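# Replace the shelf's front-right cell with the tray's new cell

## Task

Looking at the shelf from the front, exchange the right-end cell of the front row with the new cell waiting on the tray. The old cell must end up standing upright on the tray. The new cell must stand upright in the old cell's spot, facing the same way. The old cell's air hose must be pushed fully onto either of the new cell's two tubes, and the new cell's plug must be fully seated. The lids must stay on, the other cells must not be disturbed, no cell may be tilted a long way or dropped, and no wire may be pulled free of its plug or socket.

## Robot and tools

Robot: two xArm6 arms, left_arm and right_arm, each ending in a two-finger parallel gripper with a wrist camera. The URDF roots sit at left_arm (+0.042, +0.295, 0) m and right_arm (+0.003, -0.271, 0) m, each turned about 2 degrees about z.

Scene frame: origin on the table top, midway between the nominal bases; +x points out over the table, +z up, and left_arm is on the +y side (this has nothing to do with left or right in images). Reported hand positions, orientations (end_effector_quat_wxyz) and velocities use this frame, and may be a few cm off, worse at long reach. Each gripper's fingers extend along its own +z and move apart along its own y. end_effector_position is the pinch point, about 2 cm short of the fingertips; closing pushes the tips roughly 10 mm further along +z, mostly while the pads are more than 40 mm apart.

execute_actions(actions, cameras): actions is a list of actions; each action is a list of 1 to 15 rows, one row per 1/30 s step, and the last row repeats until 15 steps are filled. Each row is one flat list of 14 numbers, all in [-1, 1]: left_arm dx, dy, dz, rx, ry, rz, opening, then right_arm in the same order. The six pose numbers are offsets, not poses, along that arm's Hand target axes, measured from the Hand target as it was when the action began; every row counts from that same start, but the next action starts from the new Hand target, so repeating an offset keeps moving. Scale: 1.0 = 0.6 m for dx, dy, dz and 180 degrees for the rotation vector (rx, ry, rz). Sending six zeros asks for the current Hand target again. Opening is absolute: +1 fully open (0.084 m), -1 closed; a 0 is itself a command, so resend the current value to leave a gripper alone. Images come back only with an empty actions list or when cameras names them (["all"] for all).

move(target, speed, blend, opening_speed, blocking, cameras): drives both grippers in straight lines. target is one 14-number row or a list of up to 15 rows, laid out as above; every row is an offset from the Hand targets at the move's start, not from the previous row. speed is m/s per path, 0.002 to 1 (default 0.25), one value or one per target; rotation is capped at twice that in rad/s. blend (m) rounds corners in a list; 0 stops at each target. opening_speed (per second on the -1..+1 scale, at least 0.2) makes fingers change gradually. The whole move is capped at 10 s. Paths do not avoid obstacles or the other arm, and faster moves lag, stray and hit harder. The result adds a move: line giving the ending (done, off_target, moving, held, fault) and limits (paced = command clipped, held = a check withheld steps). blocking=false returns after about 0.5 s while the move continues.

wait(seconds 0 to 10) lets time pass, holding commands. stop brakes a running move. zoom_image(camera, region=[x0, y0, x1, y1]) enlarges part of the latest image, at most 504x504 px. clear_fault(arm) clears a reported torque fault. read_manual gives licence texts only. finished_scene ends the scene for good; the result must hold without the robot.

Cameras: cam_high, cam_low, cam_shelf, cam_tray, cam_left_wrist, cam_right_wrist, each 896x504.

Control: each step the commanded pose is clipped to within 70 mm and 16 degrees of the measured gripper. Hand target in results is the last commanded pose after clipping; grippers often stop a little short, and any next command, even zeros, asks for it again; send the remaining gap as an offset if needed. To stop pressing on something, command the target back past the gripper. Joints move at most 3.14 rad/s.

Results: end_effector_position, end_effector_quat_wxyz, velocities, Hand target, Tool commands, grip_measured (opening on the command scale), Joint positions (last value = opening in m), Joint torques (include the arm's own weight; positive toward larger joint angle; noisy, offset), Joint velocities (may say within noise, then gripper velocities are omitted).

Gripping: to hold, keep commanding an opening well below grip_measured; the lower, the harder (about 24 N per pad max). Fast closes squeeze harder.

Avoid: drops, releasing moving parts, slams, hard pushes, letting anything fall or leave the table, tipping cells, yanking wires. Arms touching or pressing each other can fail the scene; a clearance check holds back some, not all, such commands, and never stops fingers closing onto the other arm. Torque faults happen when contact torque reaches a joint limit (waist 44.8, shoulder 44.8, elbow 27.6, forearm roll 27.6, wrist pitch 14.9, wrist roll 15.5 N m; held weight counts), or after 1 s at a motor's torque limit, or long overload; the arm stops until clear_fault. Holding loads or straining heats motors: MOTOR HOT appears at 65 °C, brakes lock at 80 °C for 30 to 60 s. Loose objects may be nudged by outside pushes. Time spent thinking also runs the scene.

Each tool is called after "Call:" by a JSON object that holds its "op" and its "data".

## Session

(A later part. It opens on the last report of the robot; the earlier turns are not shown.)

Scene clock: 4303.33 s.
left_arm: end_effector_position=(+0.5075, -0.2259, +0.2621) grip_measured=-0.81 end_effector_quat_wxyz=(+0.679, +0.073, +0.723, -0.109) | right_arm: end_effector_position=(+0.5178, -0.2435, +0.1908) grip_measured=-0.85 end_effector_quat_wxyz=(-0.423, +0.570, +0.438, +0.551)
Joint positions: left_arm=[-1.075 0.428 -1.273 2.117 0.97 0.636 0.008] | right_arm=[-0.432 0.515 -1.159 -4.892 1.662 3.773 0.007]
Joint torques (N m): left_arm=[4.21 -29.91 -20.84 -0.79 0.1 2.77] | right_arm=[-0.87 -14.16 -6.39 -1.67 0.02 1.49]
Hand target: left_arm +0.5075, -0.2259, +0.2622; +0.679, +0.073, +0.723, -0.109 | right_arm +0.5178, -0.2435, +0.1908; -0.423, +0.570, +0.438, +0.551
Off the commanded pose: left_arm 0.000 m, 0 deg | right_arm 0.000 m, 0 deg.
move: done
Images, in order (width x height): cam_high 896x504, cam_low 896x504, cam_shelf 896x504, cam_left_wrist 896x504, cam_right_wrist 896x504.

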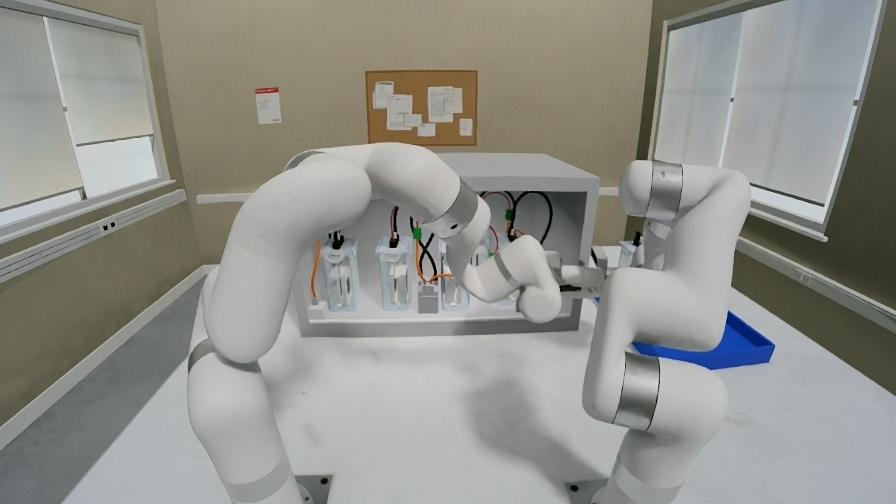

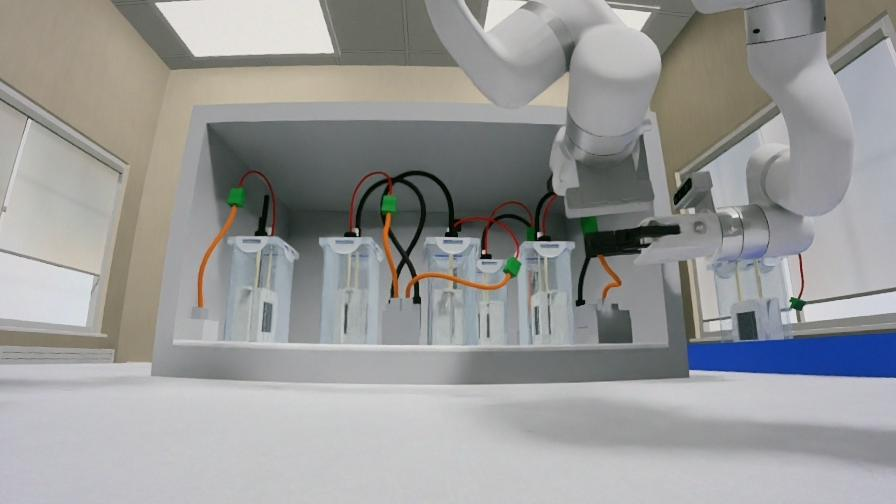

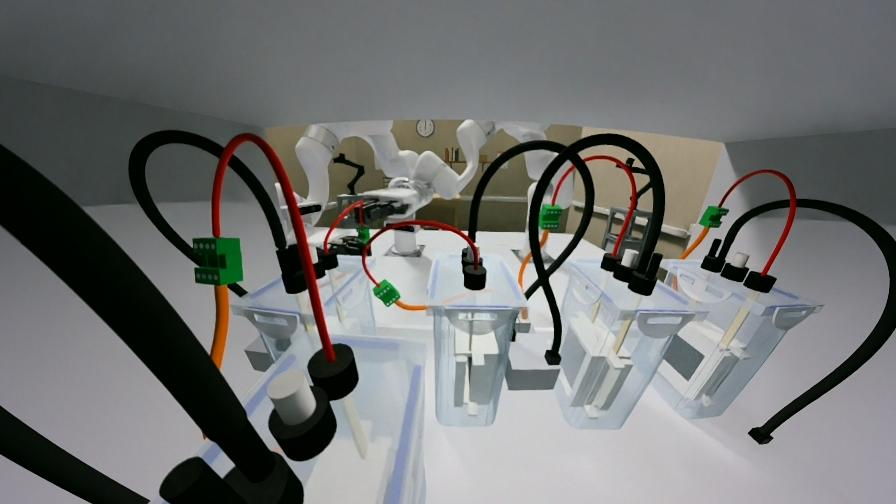

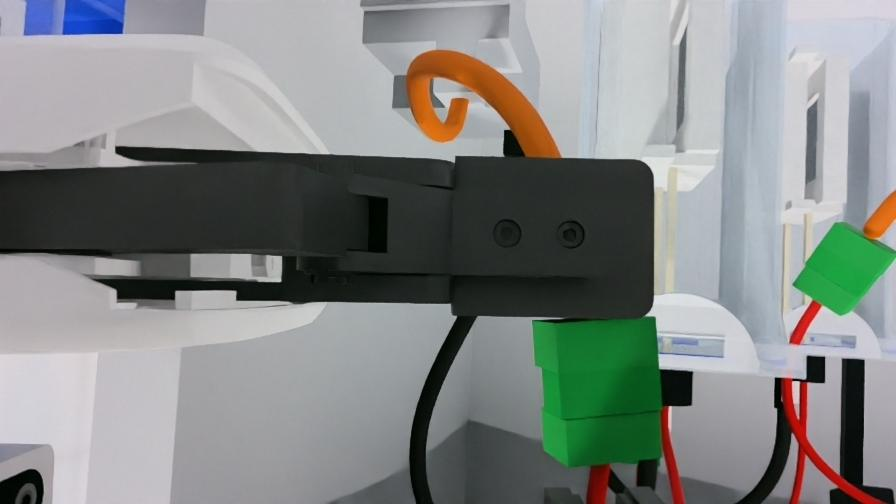

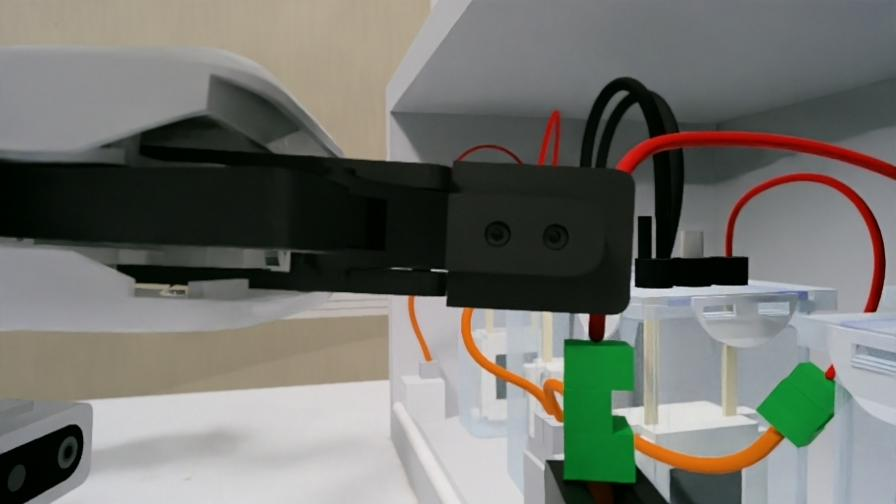

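Call:
{"op": "move", "data": {"target": [0,0,0,0,0,0,-0.30,0,0,0,0,0,0,-0.9], "opening_speed": 0.3}}

Call:
{"op": "move", "data": {"target": [0.03,0,0,0,0,0,-0.30,0,0,0,0,0,0,-0.9], "speed": 0.025, "cameras": ["cam_left_wrist","cam_right_wrist"]}}

Scene clock: 4314.03 s.
left_arm: end_effector_position=(+0.5075, -0.2259, +0.2622) grip_measured=-0.32 end_effector_quat_wxyz=(+0.679, +0.073, +0.723, -0.109) | right_arm: end_effector_position=(+0.5178, -0.2435, +0.1908) grip_measured=-0.85 end_effector_quat_wxyz=(-0.423, +0.570, +0.438, +0.551)
Joint positions: left_arm=[-1.075 0.428 -1.273 2.117 0.97 0.636 0.03] | right_arm=[-0.432 0.515 -1.159 -4.892 1.662 3.773 0.007]
Joint torques (N m): left_arm=[4.28 -29.05 -19.95 -0.85 0.22 2.73] | right_arm=[-1.5 -14.36 -6.45 -1.46 0.14 1.33]
Hand target: left_arm +0.5075, -0.2259, +0.2622; +0.679, +0.073, +0.723, -0.109 | right_arm +0.5178, -0.2435, +0.1908; -0.423, +0.570, +0.438, +0.551
Off the commanded pose: left_arm 0.000 m, 0 deg | right_arm 0.000 m, 0 deg.
move: done

Scene clock: 4315.03 s.
left_arm: end_effector_position=(+0.5063, -0.2267, +0.2442) grip_measured=-0.32 end_effector_quat_wxyz=(+0.679, +0.073, +0.723, -0.109) | right_arm: end_effector_position=(+0.5178, -0.2435, +0.1908) grip_measured=-0.85 end_effector_quat_wxyz=(-0.423, +0.570, +0.438, +0.551)
Joint positions: left_arm=[-1.081 0.461 -1.27 2.132 0.992 0.602 0.03] | right_arm=[-0.432 0.515 -1.159 -4.892 1.662 3.773 0.007]
Joint torques (N m): left_arm=[-3.62 -19.5 -16.43 2.04 3.12 -2.78] | right_arm=[-1.7 -14.8 -6.71 -1.3 0.32 1.29]
Hand target: left_arm +0.5063, -0.2267, +0.2442; +0.679, +0.073, +0.723, -0.109 | right_arm +0.5178, -0.2435, +0.1908; -0.423, +0.570, +0.438, +0.551
Off the commanded pose: left_arm 0.000 m, 0 deg | right_arm 0.000 m, 0 deg.
move: done
Images, in order (width x height): cam_left_wrist 896x504, cam_right_wrist 896x504.

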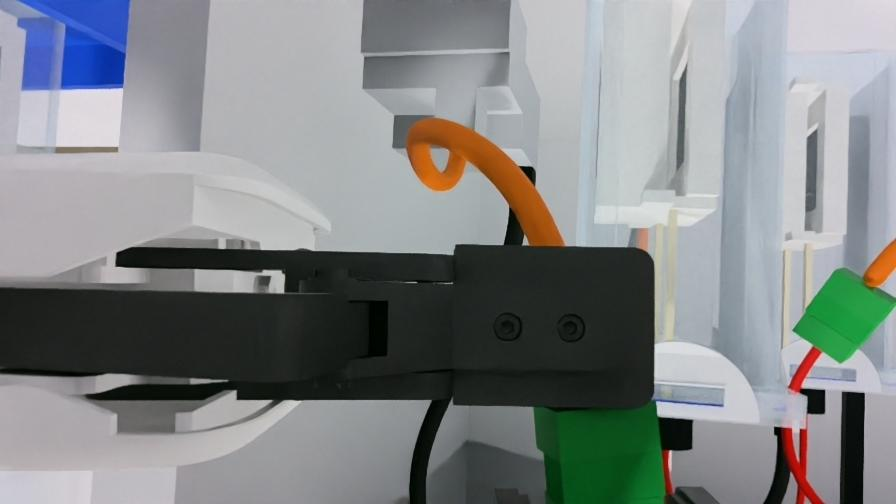

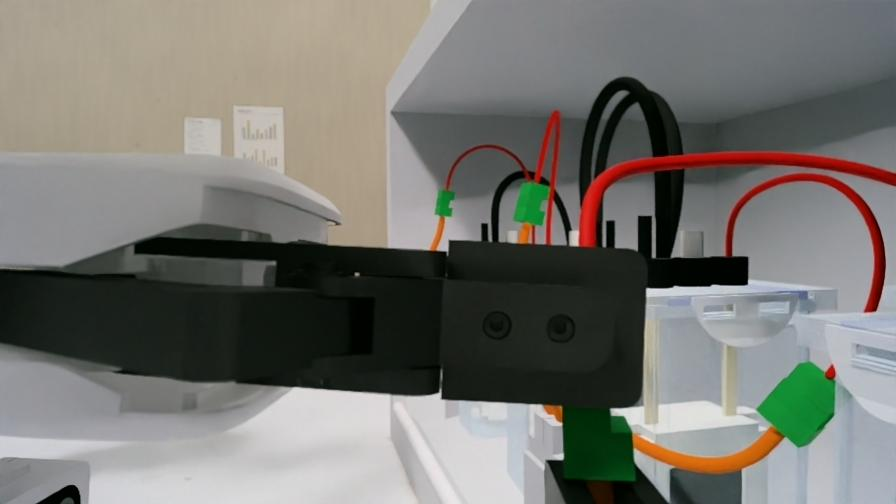

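Call:
{"op": "move", "data": {"target": [0,0,0,0,0,0,-0.8,0,0,0,0,0,0,-0.9], "opening_speed": 0.3}}

Call:
{"op": "move", "data": {"target": [0,0,0,0,0,0,-0.8,0,0,0,0,0,0,-0.35], "opening_speed": 0.25, "cameras": ["cam_left_wrist","cam_right_wrist"]}}

Scene clock: 4322.83 s.
left_arm: end_effector_position=(+0.5063, -0.2267, +0.2442) grip_measured=-0.53 end_effector_quat_wxyz=(+0.679, +0.073, +0.723, -0.109) | right_arm: end_effector_position=(+0.5178, -0.2435, +0.1908) grip_measured=-0.85 end_effector_quat_wxyz=(-0.423, +0.570, +0.438, +0.551)
Joint positions: left_arm=[-1.081 0.461 -1.27 2.132 0.992 0.602 0.021] | right_arm=[-0.432 0.515 -1.159 -4.892 1.662 3.773 0.007]
Joint torques (N m): left_arm=[-3.46 -19.86 -18.29 1.72 0.34 -2.85] | right_arm=[-2.33 -15.58 -7.31 -0.53 0.79 1.2]
Hand target: left_arm +0.5063, -0.2267, +0.2442; +0.679, +0.073, +0.723, -0.109 | right_arm +0.5178, -0.2435, +0.1908; -0.423, +0.570, +0.438, +0.551
Off the commanded pose: left_arm 0.000 m, 0 deg | right_arm 0.000 m, 0 deg.
move: done

Scene clock: 4325.27 s.
left_arm: end_effector_position=(+0.5063, -0.2267, +0.2442) grip_measured=-0.54 end_effector_quat_wxyz=(+0.679, +0.073, +0.723, -0.109) | right_arm: end_effector_position=(+0.5178, -0.2435, +0.1908) grip_measured=-0.37 end_effector_quat_wxyz=(-0.423, +0.570, +0.438, +0.551)
Joint positions: left_arm=[-1.081 0.461 -1.27 2.132 0.992 0.602 0.021] | right_arm=[-0.432 0.515 -1.159 -4.892 1.662 3.773 0.028]
Joint torques (N m): left_arm=[1.74 -19.9 -15.91 1.28 0.77 -2.11] | right_arm=[-2.65 -16.45 -7.78 -0.24 0.91 1.14]
Hand target: left_arm +0.5063, -0.2267, +0.2442; +0.679, +0.073, +0.723, -0.109 | right_arm +0.5178, -0.2435, +0.1908; -0.423, +0.570, +0.438, +0.551
Off the commanded pose: left_arm 0.000 m, 0 deg | right_arm 0.000 m, 0 deg.
move: done
Images, in order (width x height): cam_left_wrist 896x504, cam_right_wrist 896x504.

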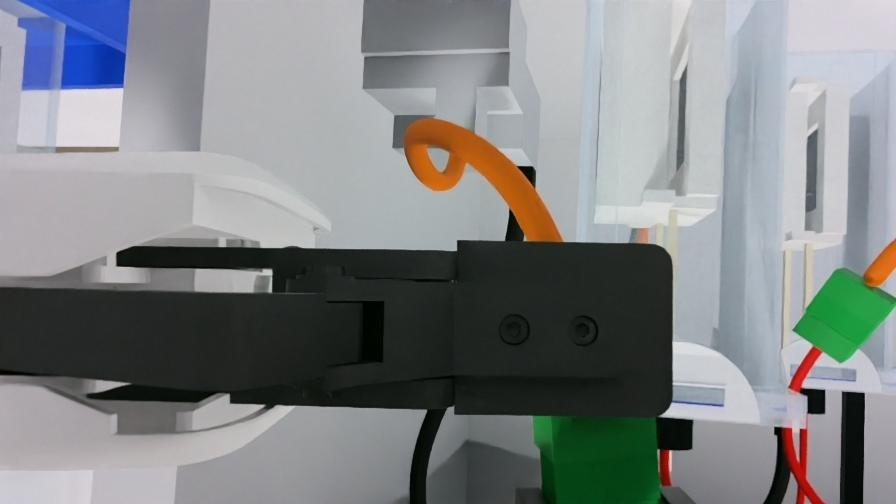

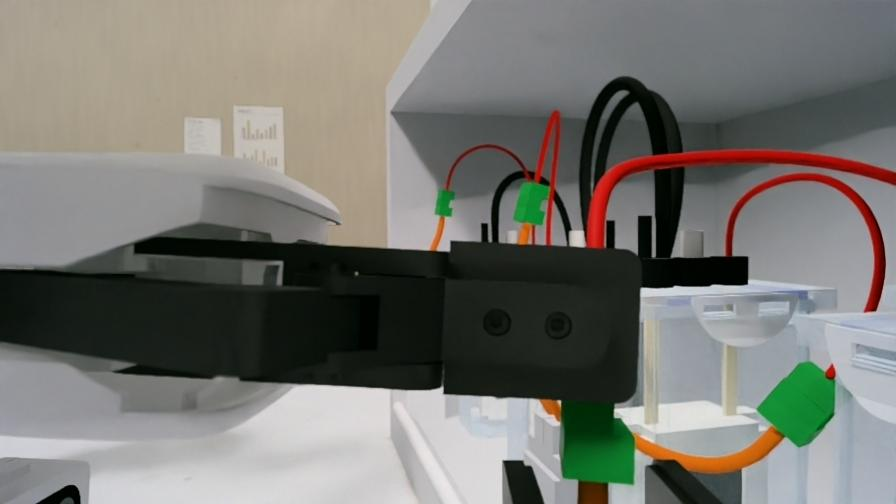

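Call:
{"op": "move", "data": {"target": [0,0,0,0,0,0,-0.8,0,0,-0.15,0,0,0,-0.35], "speed": 0.06, "cameras": ["cam_low","cam_tray","cam_right_wrist"]}}

Scene clock: 4330.83 s.
left_arm: end_effector_position=(+0.5063, -0.2267, +0.2442) grip_measured=-0.54 end_effector_quat_wxyz=(+0.679, +0.073, +0.723, -0.109) | right_arm: end_effector_position=(+0.4946, -0.3304, +0.1939) grip_measured=-0.37 end_effector_quat_wxyz=(-0.423, +0.570, +0.438, +0.551)
Joint positions: left_arm=[-1.081 0.461 -1.27 2.132 0.992 0.602 0.021] | right_arm=[-0.618 0.577 -1.272 -5.035 1.786 3.794 0.028]
Joint torques (N m): left_arm=[4.93 -19.85 -15.87 0.35 2.37 -0.36] | right_arm=[-5.02 -15.33 -12.4 -1.42 2.09 2.68]
Hand target: left_arm +0.5063, -0.2267, +0.2442; +0.679, +0.073, +0.723, -0.109 | right_arm +0.4945, -0.3304, +0.1939; -0.423, +0.570, +0.438, +0.551
Off the commanded pose: left_arm 0.000 m, 0 deg | right_arm 0.000 m, 0 deg.
move: done
Images, in order (width x height): cam_low 896x504, cam_tray 896x504, cam_right_wrist 896x504.

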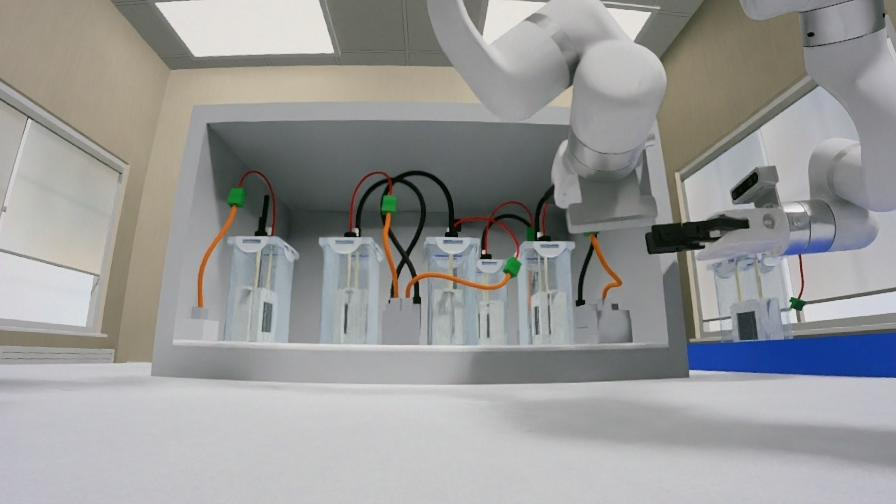

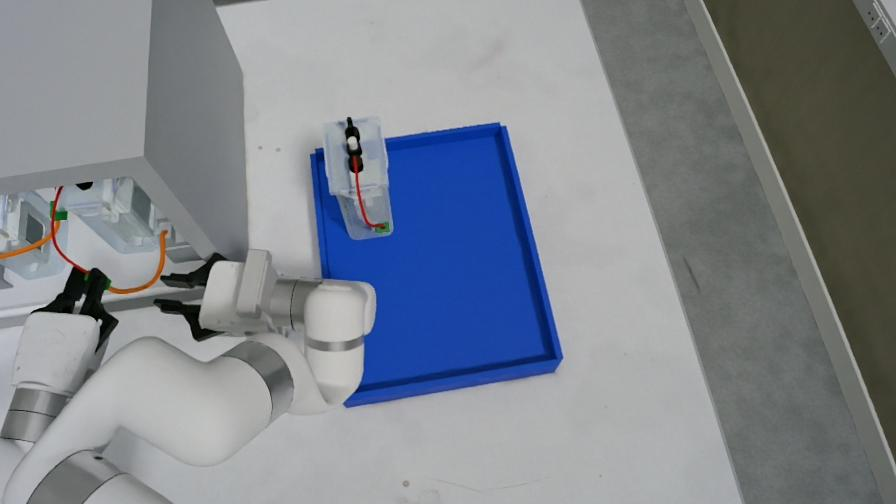

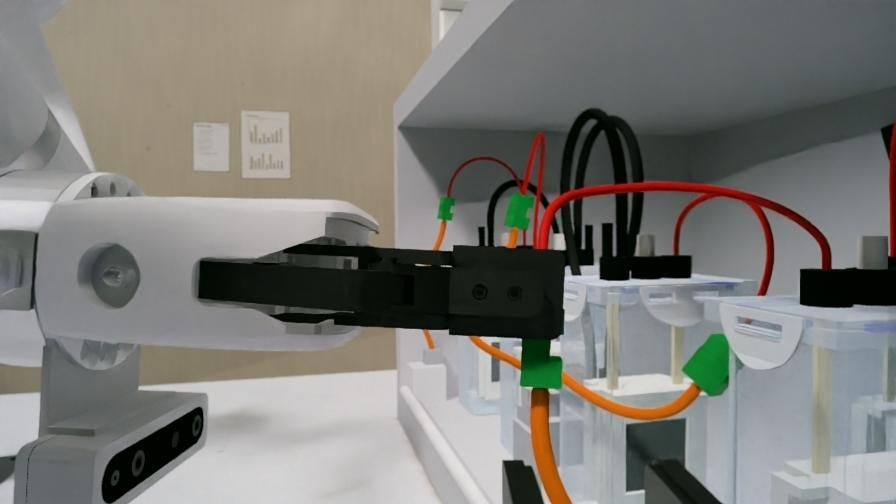

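Call:
{"op": "move", "data": {"target": [-0.0102,-0.0177,0.0523,0,0,0,-0.8,0,0,0,0,0,0,-0.35], "speed": 0.03, "cameras": ["cam_low","cam_left_wrist","cam_right_wrist","cam_shelf"]}}

Scene clock: 4349.93 s.
left_arm: end_effector_position=(+0.5343, -0.2447, +0.2492) grip_measured=-0.55 end_effector_quat_wxyz=(+0.679, +0.073, +0.723, -0.109) | right_arm: end_effector_position=(+0.4945, -0.3304, +0.1939) grip_measured=-0.37 end_effector_quat_wxyz=(-0.423, +0.570, +0.438, +0.551)
Joint positions: left_arm=[-1.047 0.542 -1.409 2.13 0.94 0.646 0.02] | right_arm=[-0.618 0.577 -1.272 -5.035 1.786 3.794 0.028]
Joint torques (N m): left_arm=[4.96 -20.44 -19.94 -0.97 0.06 2.71] | right_arm=[-4.94 -15.3 -12.39 -1.2 1.93 2.67]
Hand target: left_arm +0.5343, -0.2447, +0.2492; +0.679, +0.073, +0.723, -0.109 | right_arm +0.4945, -0.3304, +0.1939; -0.423, +0.570, +0.438, +0.551
Off the commanded pose: left_arm 0.000 m, 0 deg | right_arm 0.000 m, 0 deg.
move: done
Images, in order (width x height): cam_low 896x504, cam_shelf 896x504, cam_left_wrist 896x504, cam_right_wrist 896x504.

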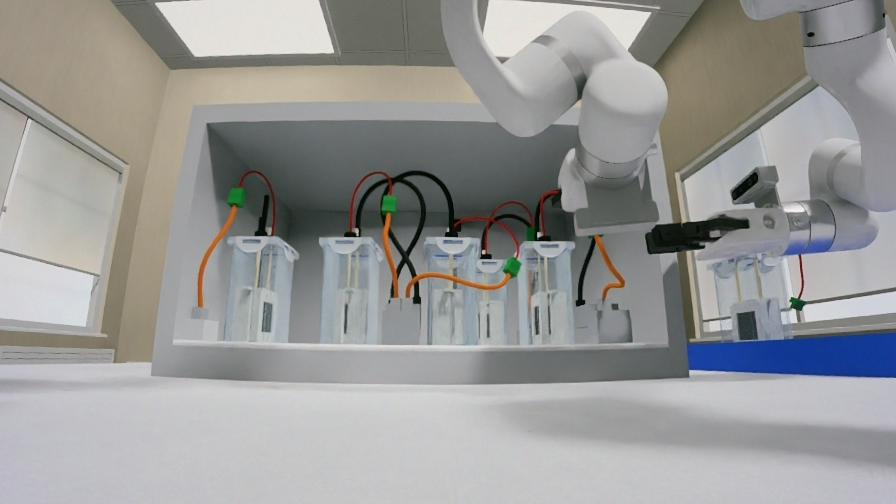

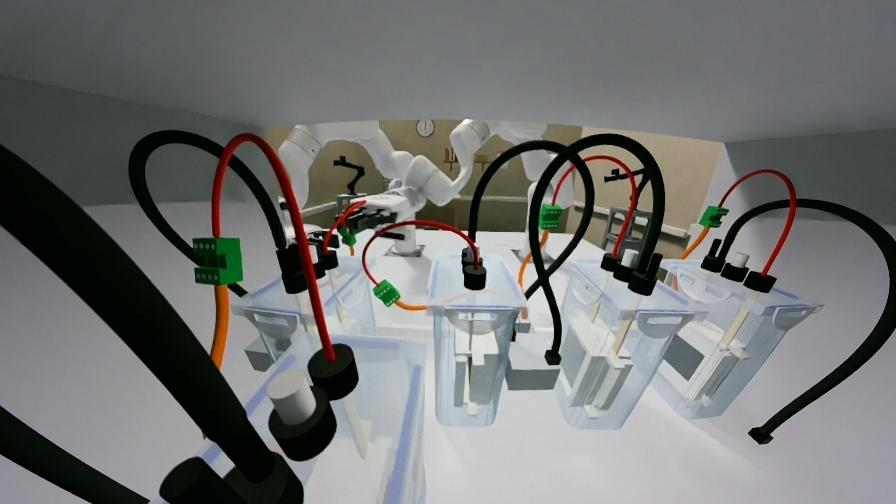

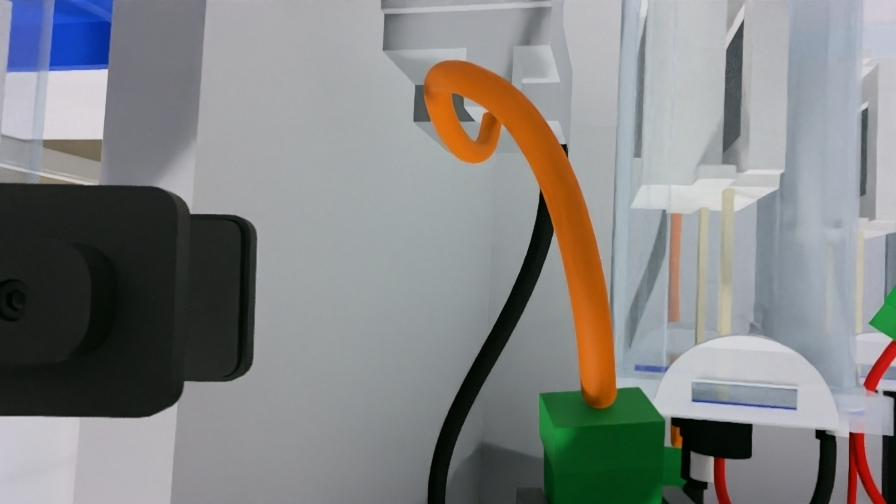

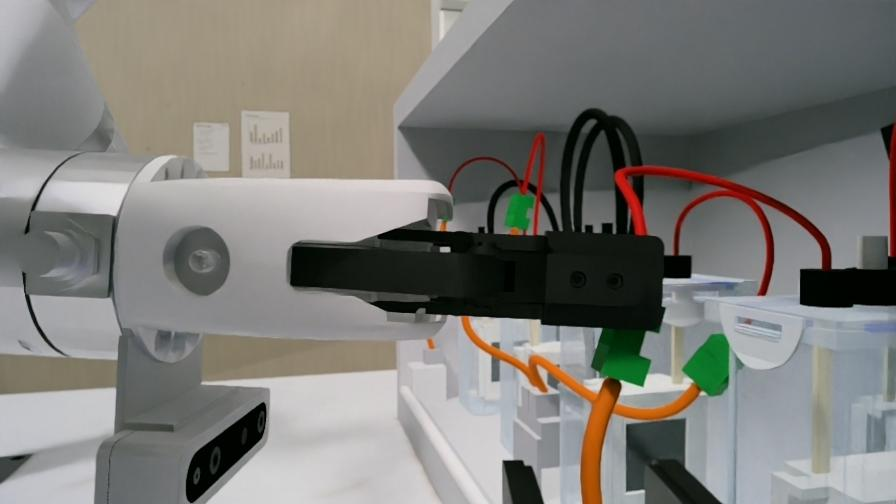

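Call:
{"op": "move", "data": {"target": [0,0,0,0,0,0,-0.45,0,0,0,0,0,0,-0.35], "opening_speed": 0.2, "cameras": ["cam_left_wrist","cam_right_wrist"]}}

Scene clock: 4357.93 s.
left_arm: end_effector_position=(+0.5343, -0.2447, +0.2492) grip_measured=-0.47 end_effector_quat_wxyz=(+0.679, +0.073, +0.723, -0.109) | right_arm: end_effector_position=(+0.4945, -0.3304, +0.1939) grip_measured=-0.37 end_effector_quat_wxyz=(-0.423, +0.570, +0.438, +0.551)
Joint positions: left_arm=[-1.047 0.542 -1.409 2.13 0.94 0.646 0.024] | right_arm=[-0.618 0.577 -1.272 -5.035 1.786 3.794 0.028]
Joint torques (N m): left_arm=[4.53 -20.92 -19.29 -0.76 0.17 2.71] | right_arm=[-5.18 -15.42 -12.25 -1.27 1.92 2.62]
Hand target: left_arm +0.5343, -0.2447, +0.2492; +0.679, +0.073, +0.723, -0.109 | right_arm +0.4945, -0.3304, +0.1939; -0.423, +0.570, +0.438, +0.551
Off the commanded pose: left_arm 0.000 m, 0 deg | right_arm 0.000 m, 0 deg.
move: done
Images, in order (width x height): cam_left_wrist 896x504, cam_right_wrist 896x504.

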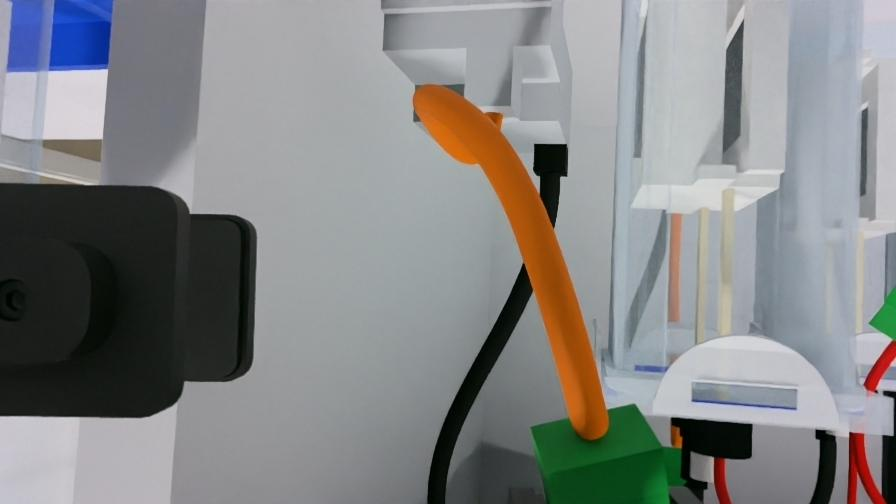

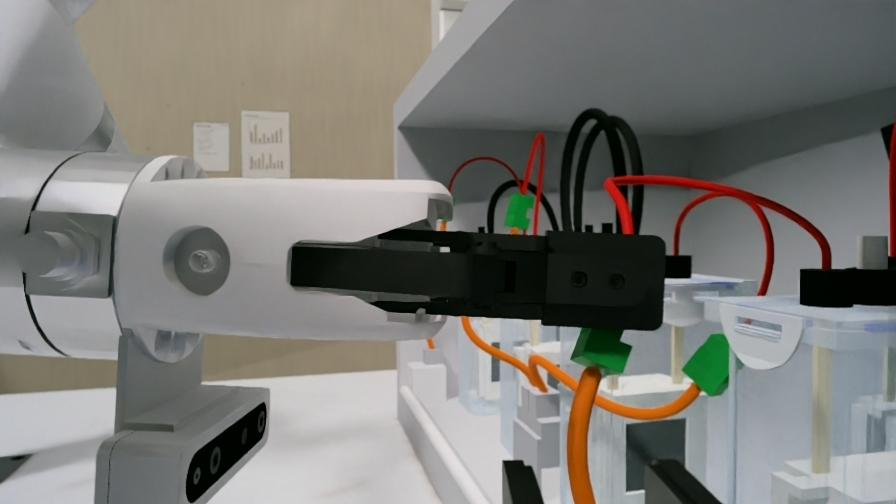

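Call:
{"op": "move", "data": {"target": [0,0,0,0,0,0,-0.2,0,0,0,0,0,0,-0.35], "opening_speed": 0.2, "cameras": ["cam_left_wrist","cam_right_wrist"]}}

Call:
{"op": "wait", "data": {"seconds": 2, "cameras": ["cam_left_wrist","cam_right_wrist"]}}

Scene clock: 4363.37 s.
left_arm: end_effector_position=(+0.5343, -0.2447, +0.2492) grip_measured=-0.21 end_effector_quat_wxyz=(+0.679, +0.073, +0.723, -0.109) | right_arm: end_effector_position=(+0.4945, -0.3304, +0.1939) grip_measured=-0.37 end_effector_quat_wxyz=(-0.423, +0.570, +0.438, +0.551)
Joint positions: left_arm=[-1.047 0.542 -1.409 2.13 0.94 0.646 0.035] | right_arm=[-0.618 0.577 -1.272 -5.035 1.786 3.794 0.028]
Joint torques (N m): left_arm=[0.18 -23.83 -17.54 0.76 0.87 2.3] | right_arm=[-4.92 -15.43 -12.19 -1.23 1.68 2.71]
Hand target: left_arm +0.5343, -0.2447, +0.2492; +0.679, +0.073, +0.723, -0.109 | right_arm +0.4945, -0.3304, +0.1939; -0.423, +0.570, +0.438, +0.551
Off the commanded pose: left_arm 0.000 m, 0 deg | right_arm 0.000 m, 0 deg.
move: done
Images, in order (width x height): cam_left_wrist 896x504, cam_right_wrist 896x504.

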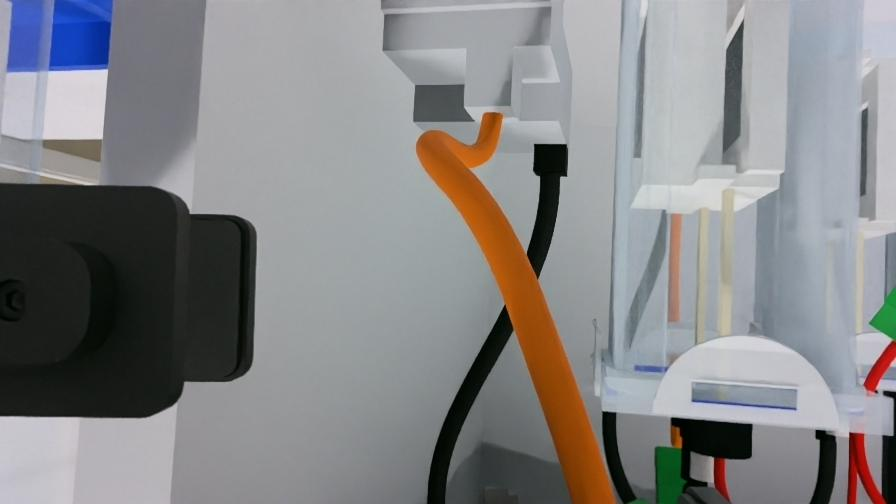

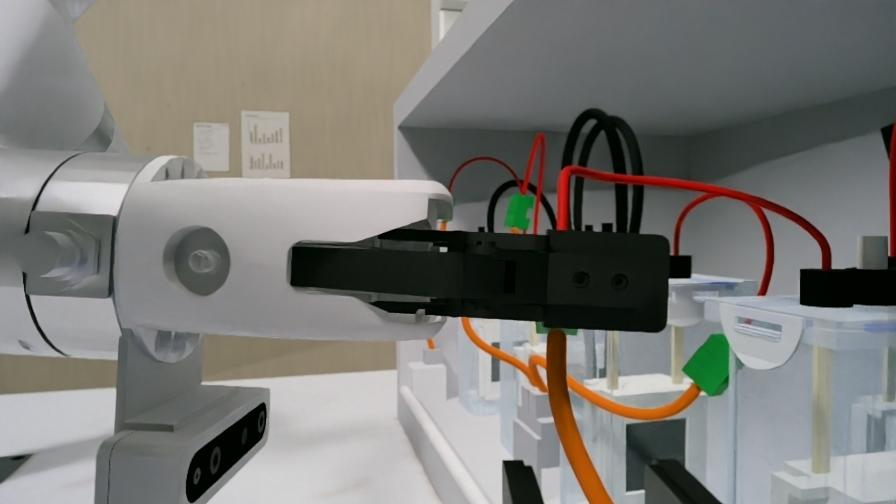

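Scene clock: 4365.37 s.
left_arm: end_effector_position=(+0.5343, -0.2447, +0.2492) grip_measured=-0.21 end_effector_quat_wxyz=(+0.679, +0.073, +0.723, -0.109) | right_arm: end_effector_position=(+0.4945, -0.3304, +0.1939) grip_measured=-0.37 end_effector_quat_wxyz=(-0.423, +0.570, +0.438, +0.551)
Joint positions: left_arm=[-1.047 0.542 -1.409 2.13 0.94 0.646 0.035] | right_arm=[-0.618 0.577 -1.272 -5.035 1.786 3.794 0.028]
Joint torques (N m): left_arm=[-1.79 -25.16 -17.63 1.36 1.16 2.1] | right_arm=[-5.05 -15.22 -12.3 -1.29 1.59 2.65]
Hand target: left_arm +0.5343, -0.2447, +0.2492; +0.679, +0.073, +0.723, -0.109 | right_arm +0.4945, -0.3304, +0.1939; -0.423, +0.570, +0.438, +0.551
Tool commands: left_gripper/opening=-0.2 right_gripper/opening=-0.35
Off the commanded pose: left_arm 0.000 m, 0 deg | right_arm 0.000 m, 0 deg.
wait: 2.00 s; at rest by 0.17 s
Images, in order (width x height): cam_left_wrist 896x504, cam_right_wrist 896x504.

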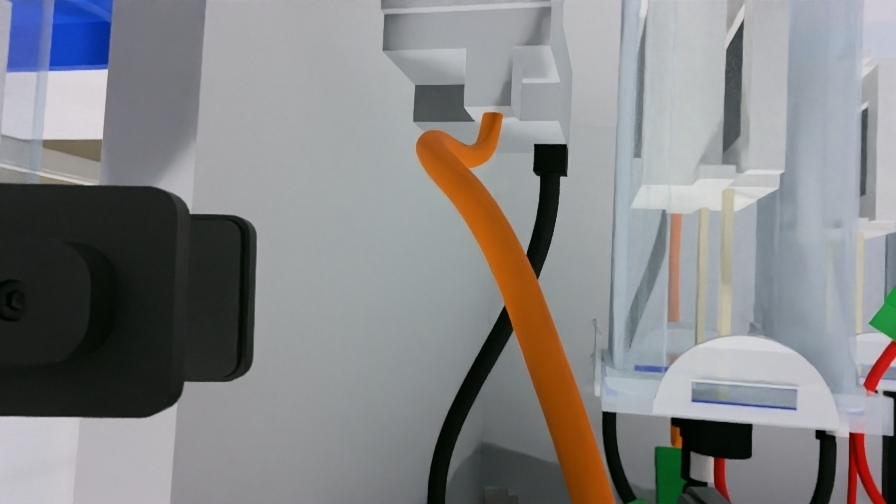

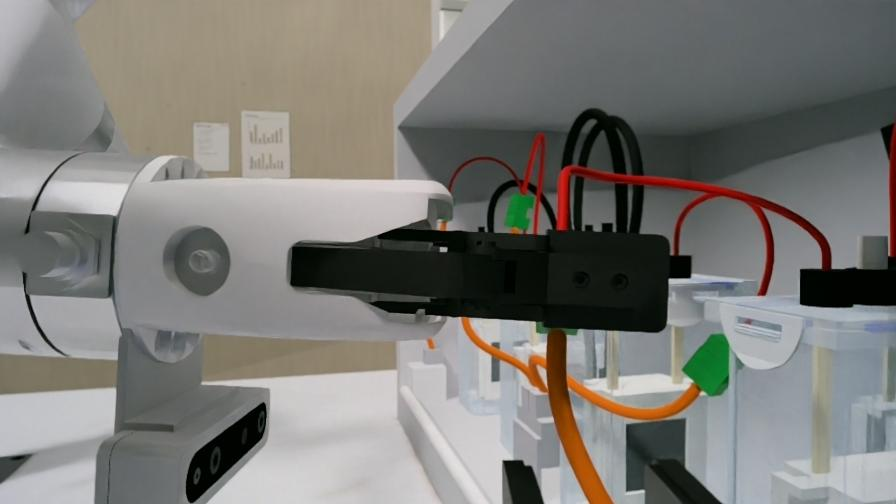

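Call:
{"op": "move", "data": {"target": [0,0,0,0,0,0,0.2,0,0,0,0,0,0,-0.35], "opening_speed": 0.3}}

Call:
{"op": "move", "data": {"target": [0,0,-0.08,0,0,0,0.2,0,0,0,0,0,0,-0.35], "speed": 0.03, "cameras": ["cam_left_wrist","cam_right_wrist"]}}

Scene clock: 4371.20 s.
left_arm: end_effector_position=(+0.5343, -0.2447, +0.2492) grip_measured=+0.19 end_effector_quat_wxyz=(+0.679, +0.073, +0.723, -0.109) | right_arm: end_effector_position=(+0.4945, -0.3304, +0.1939) grip_measured=-0.37 end_effector_quat_wxyz=(-0.423, +0.570, +0.438, +0.551)
Joint positions: left_arm=[-1.047 0.542 -1.409 2.13 0.94 0.646 0.052] | right_arm=[-0.618 0.577 -1.272 -5.035 1.786 3.794 0.028]
Joint torques (N m): left_arm=[-2.98 -28.09 -17.55 1.54 1.85 1.72] | right_arm=[-4.98 -15.34 -12.26 -1.28 1.46 2.72]
Hand target: left_arm +0.5343, -0.2447, +0.2492; +0.679, +0.073, +0.723, -0.109 | right_arm +0.4945, -0.3304, +0.1939; -0.423, +0.570, +0.438, +0.551
Off the commanded pose: left_arm 0.000 m, 0 deg | right_arm 0.000 m, 0 deg.
move: done

Scene clock: 4373.13 s.
left_arm: end_effector_position=(+0.4880, -0.2324, +0.2519) grip_measured=+0.19 end_effector_quat_wxyz=(+0.679, +0.073, +0.723, -0.109) | right_arm: end_effector_position=(+0.4945, -0.3304, +0.1939) grip_measured=-0.37 end_effector_quat_wxyz=(-0.423, +0.570, +0.438, +0.551)
Joint positions: left_arm=[-1.119 0.435 -1.251 2.093 1.012 0.626 0.052] | right_arm=[-0.618 0.577 -1.272 -5.035 1.786 3.794 0.028]
Joint torques (N m): left_arm=[-3.76 -29.57 -16.03 -0.83 3.09 -2.77] | right_arm=[-4.82 -15.26 -12.17 -1.32 1.54 2.7]
Hand target: left_arm +0.4880, -0.2324, +0.2519; +0.679, +0.073, +0.723, -0.109 | right_arm +0.4945, -0.3304, +0.1939; -0.423, +0.570, +0.438, +0.551
Off the commanded pose: left_arm 0.000 m, 0 deg | right_arm 0.000 m, 0 deg.
move: done
Images, in order (width x height): cam_left_wrist 896x504, cam_right_wrist 896x504.

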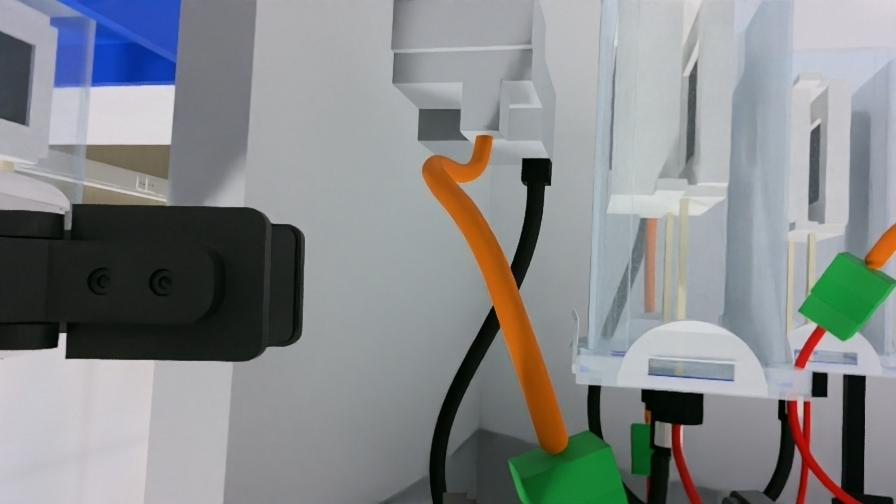

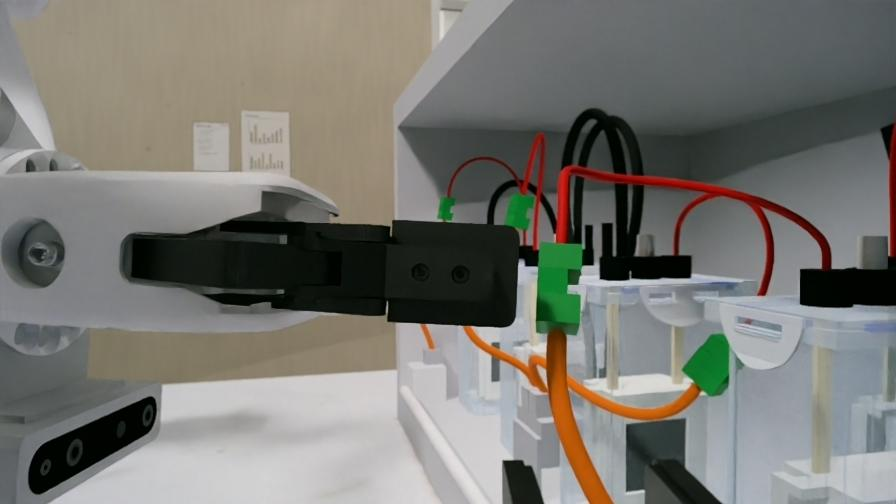

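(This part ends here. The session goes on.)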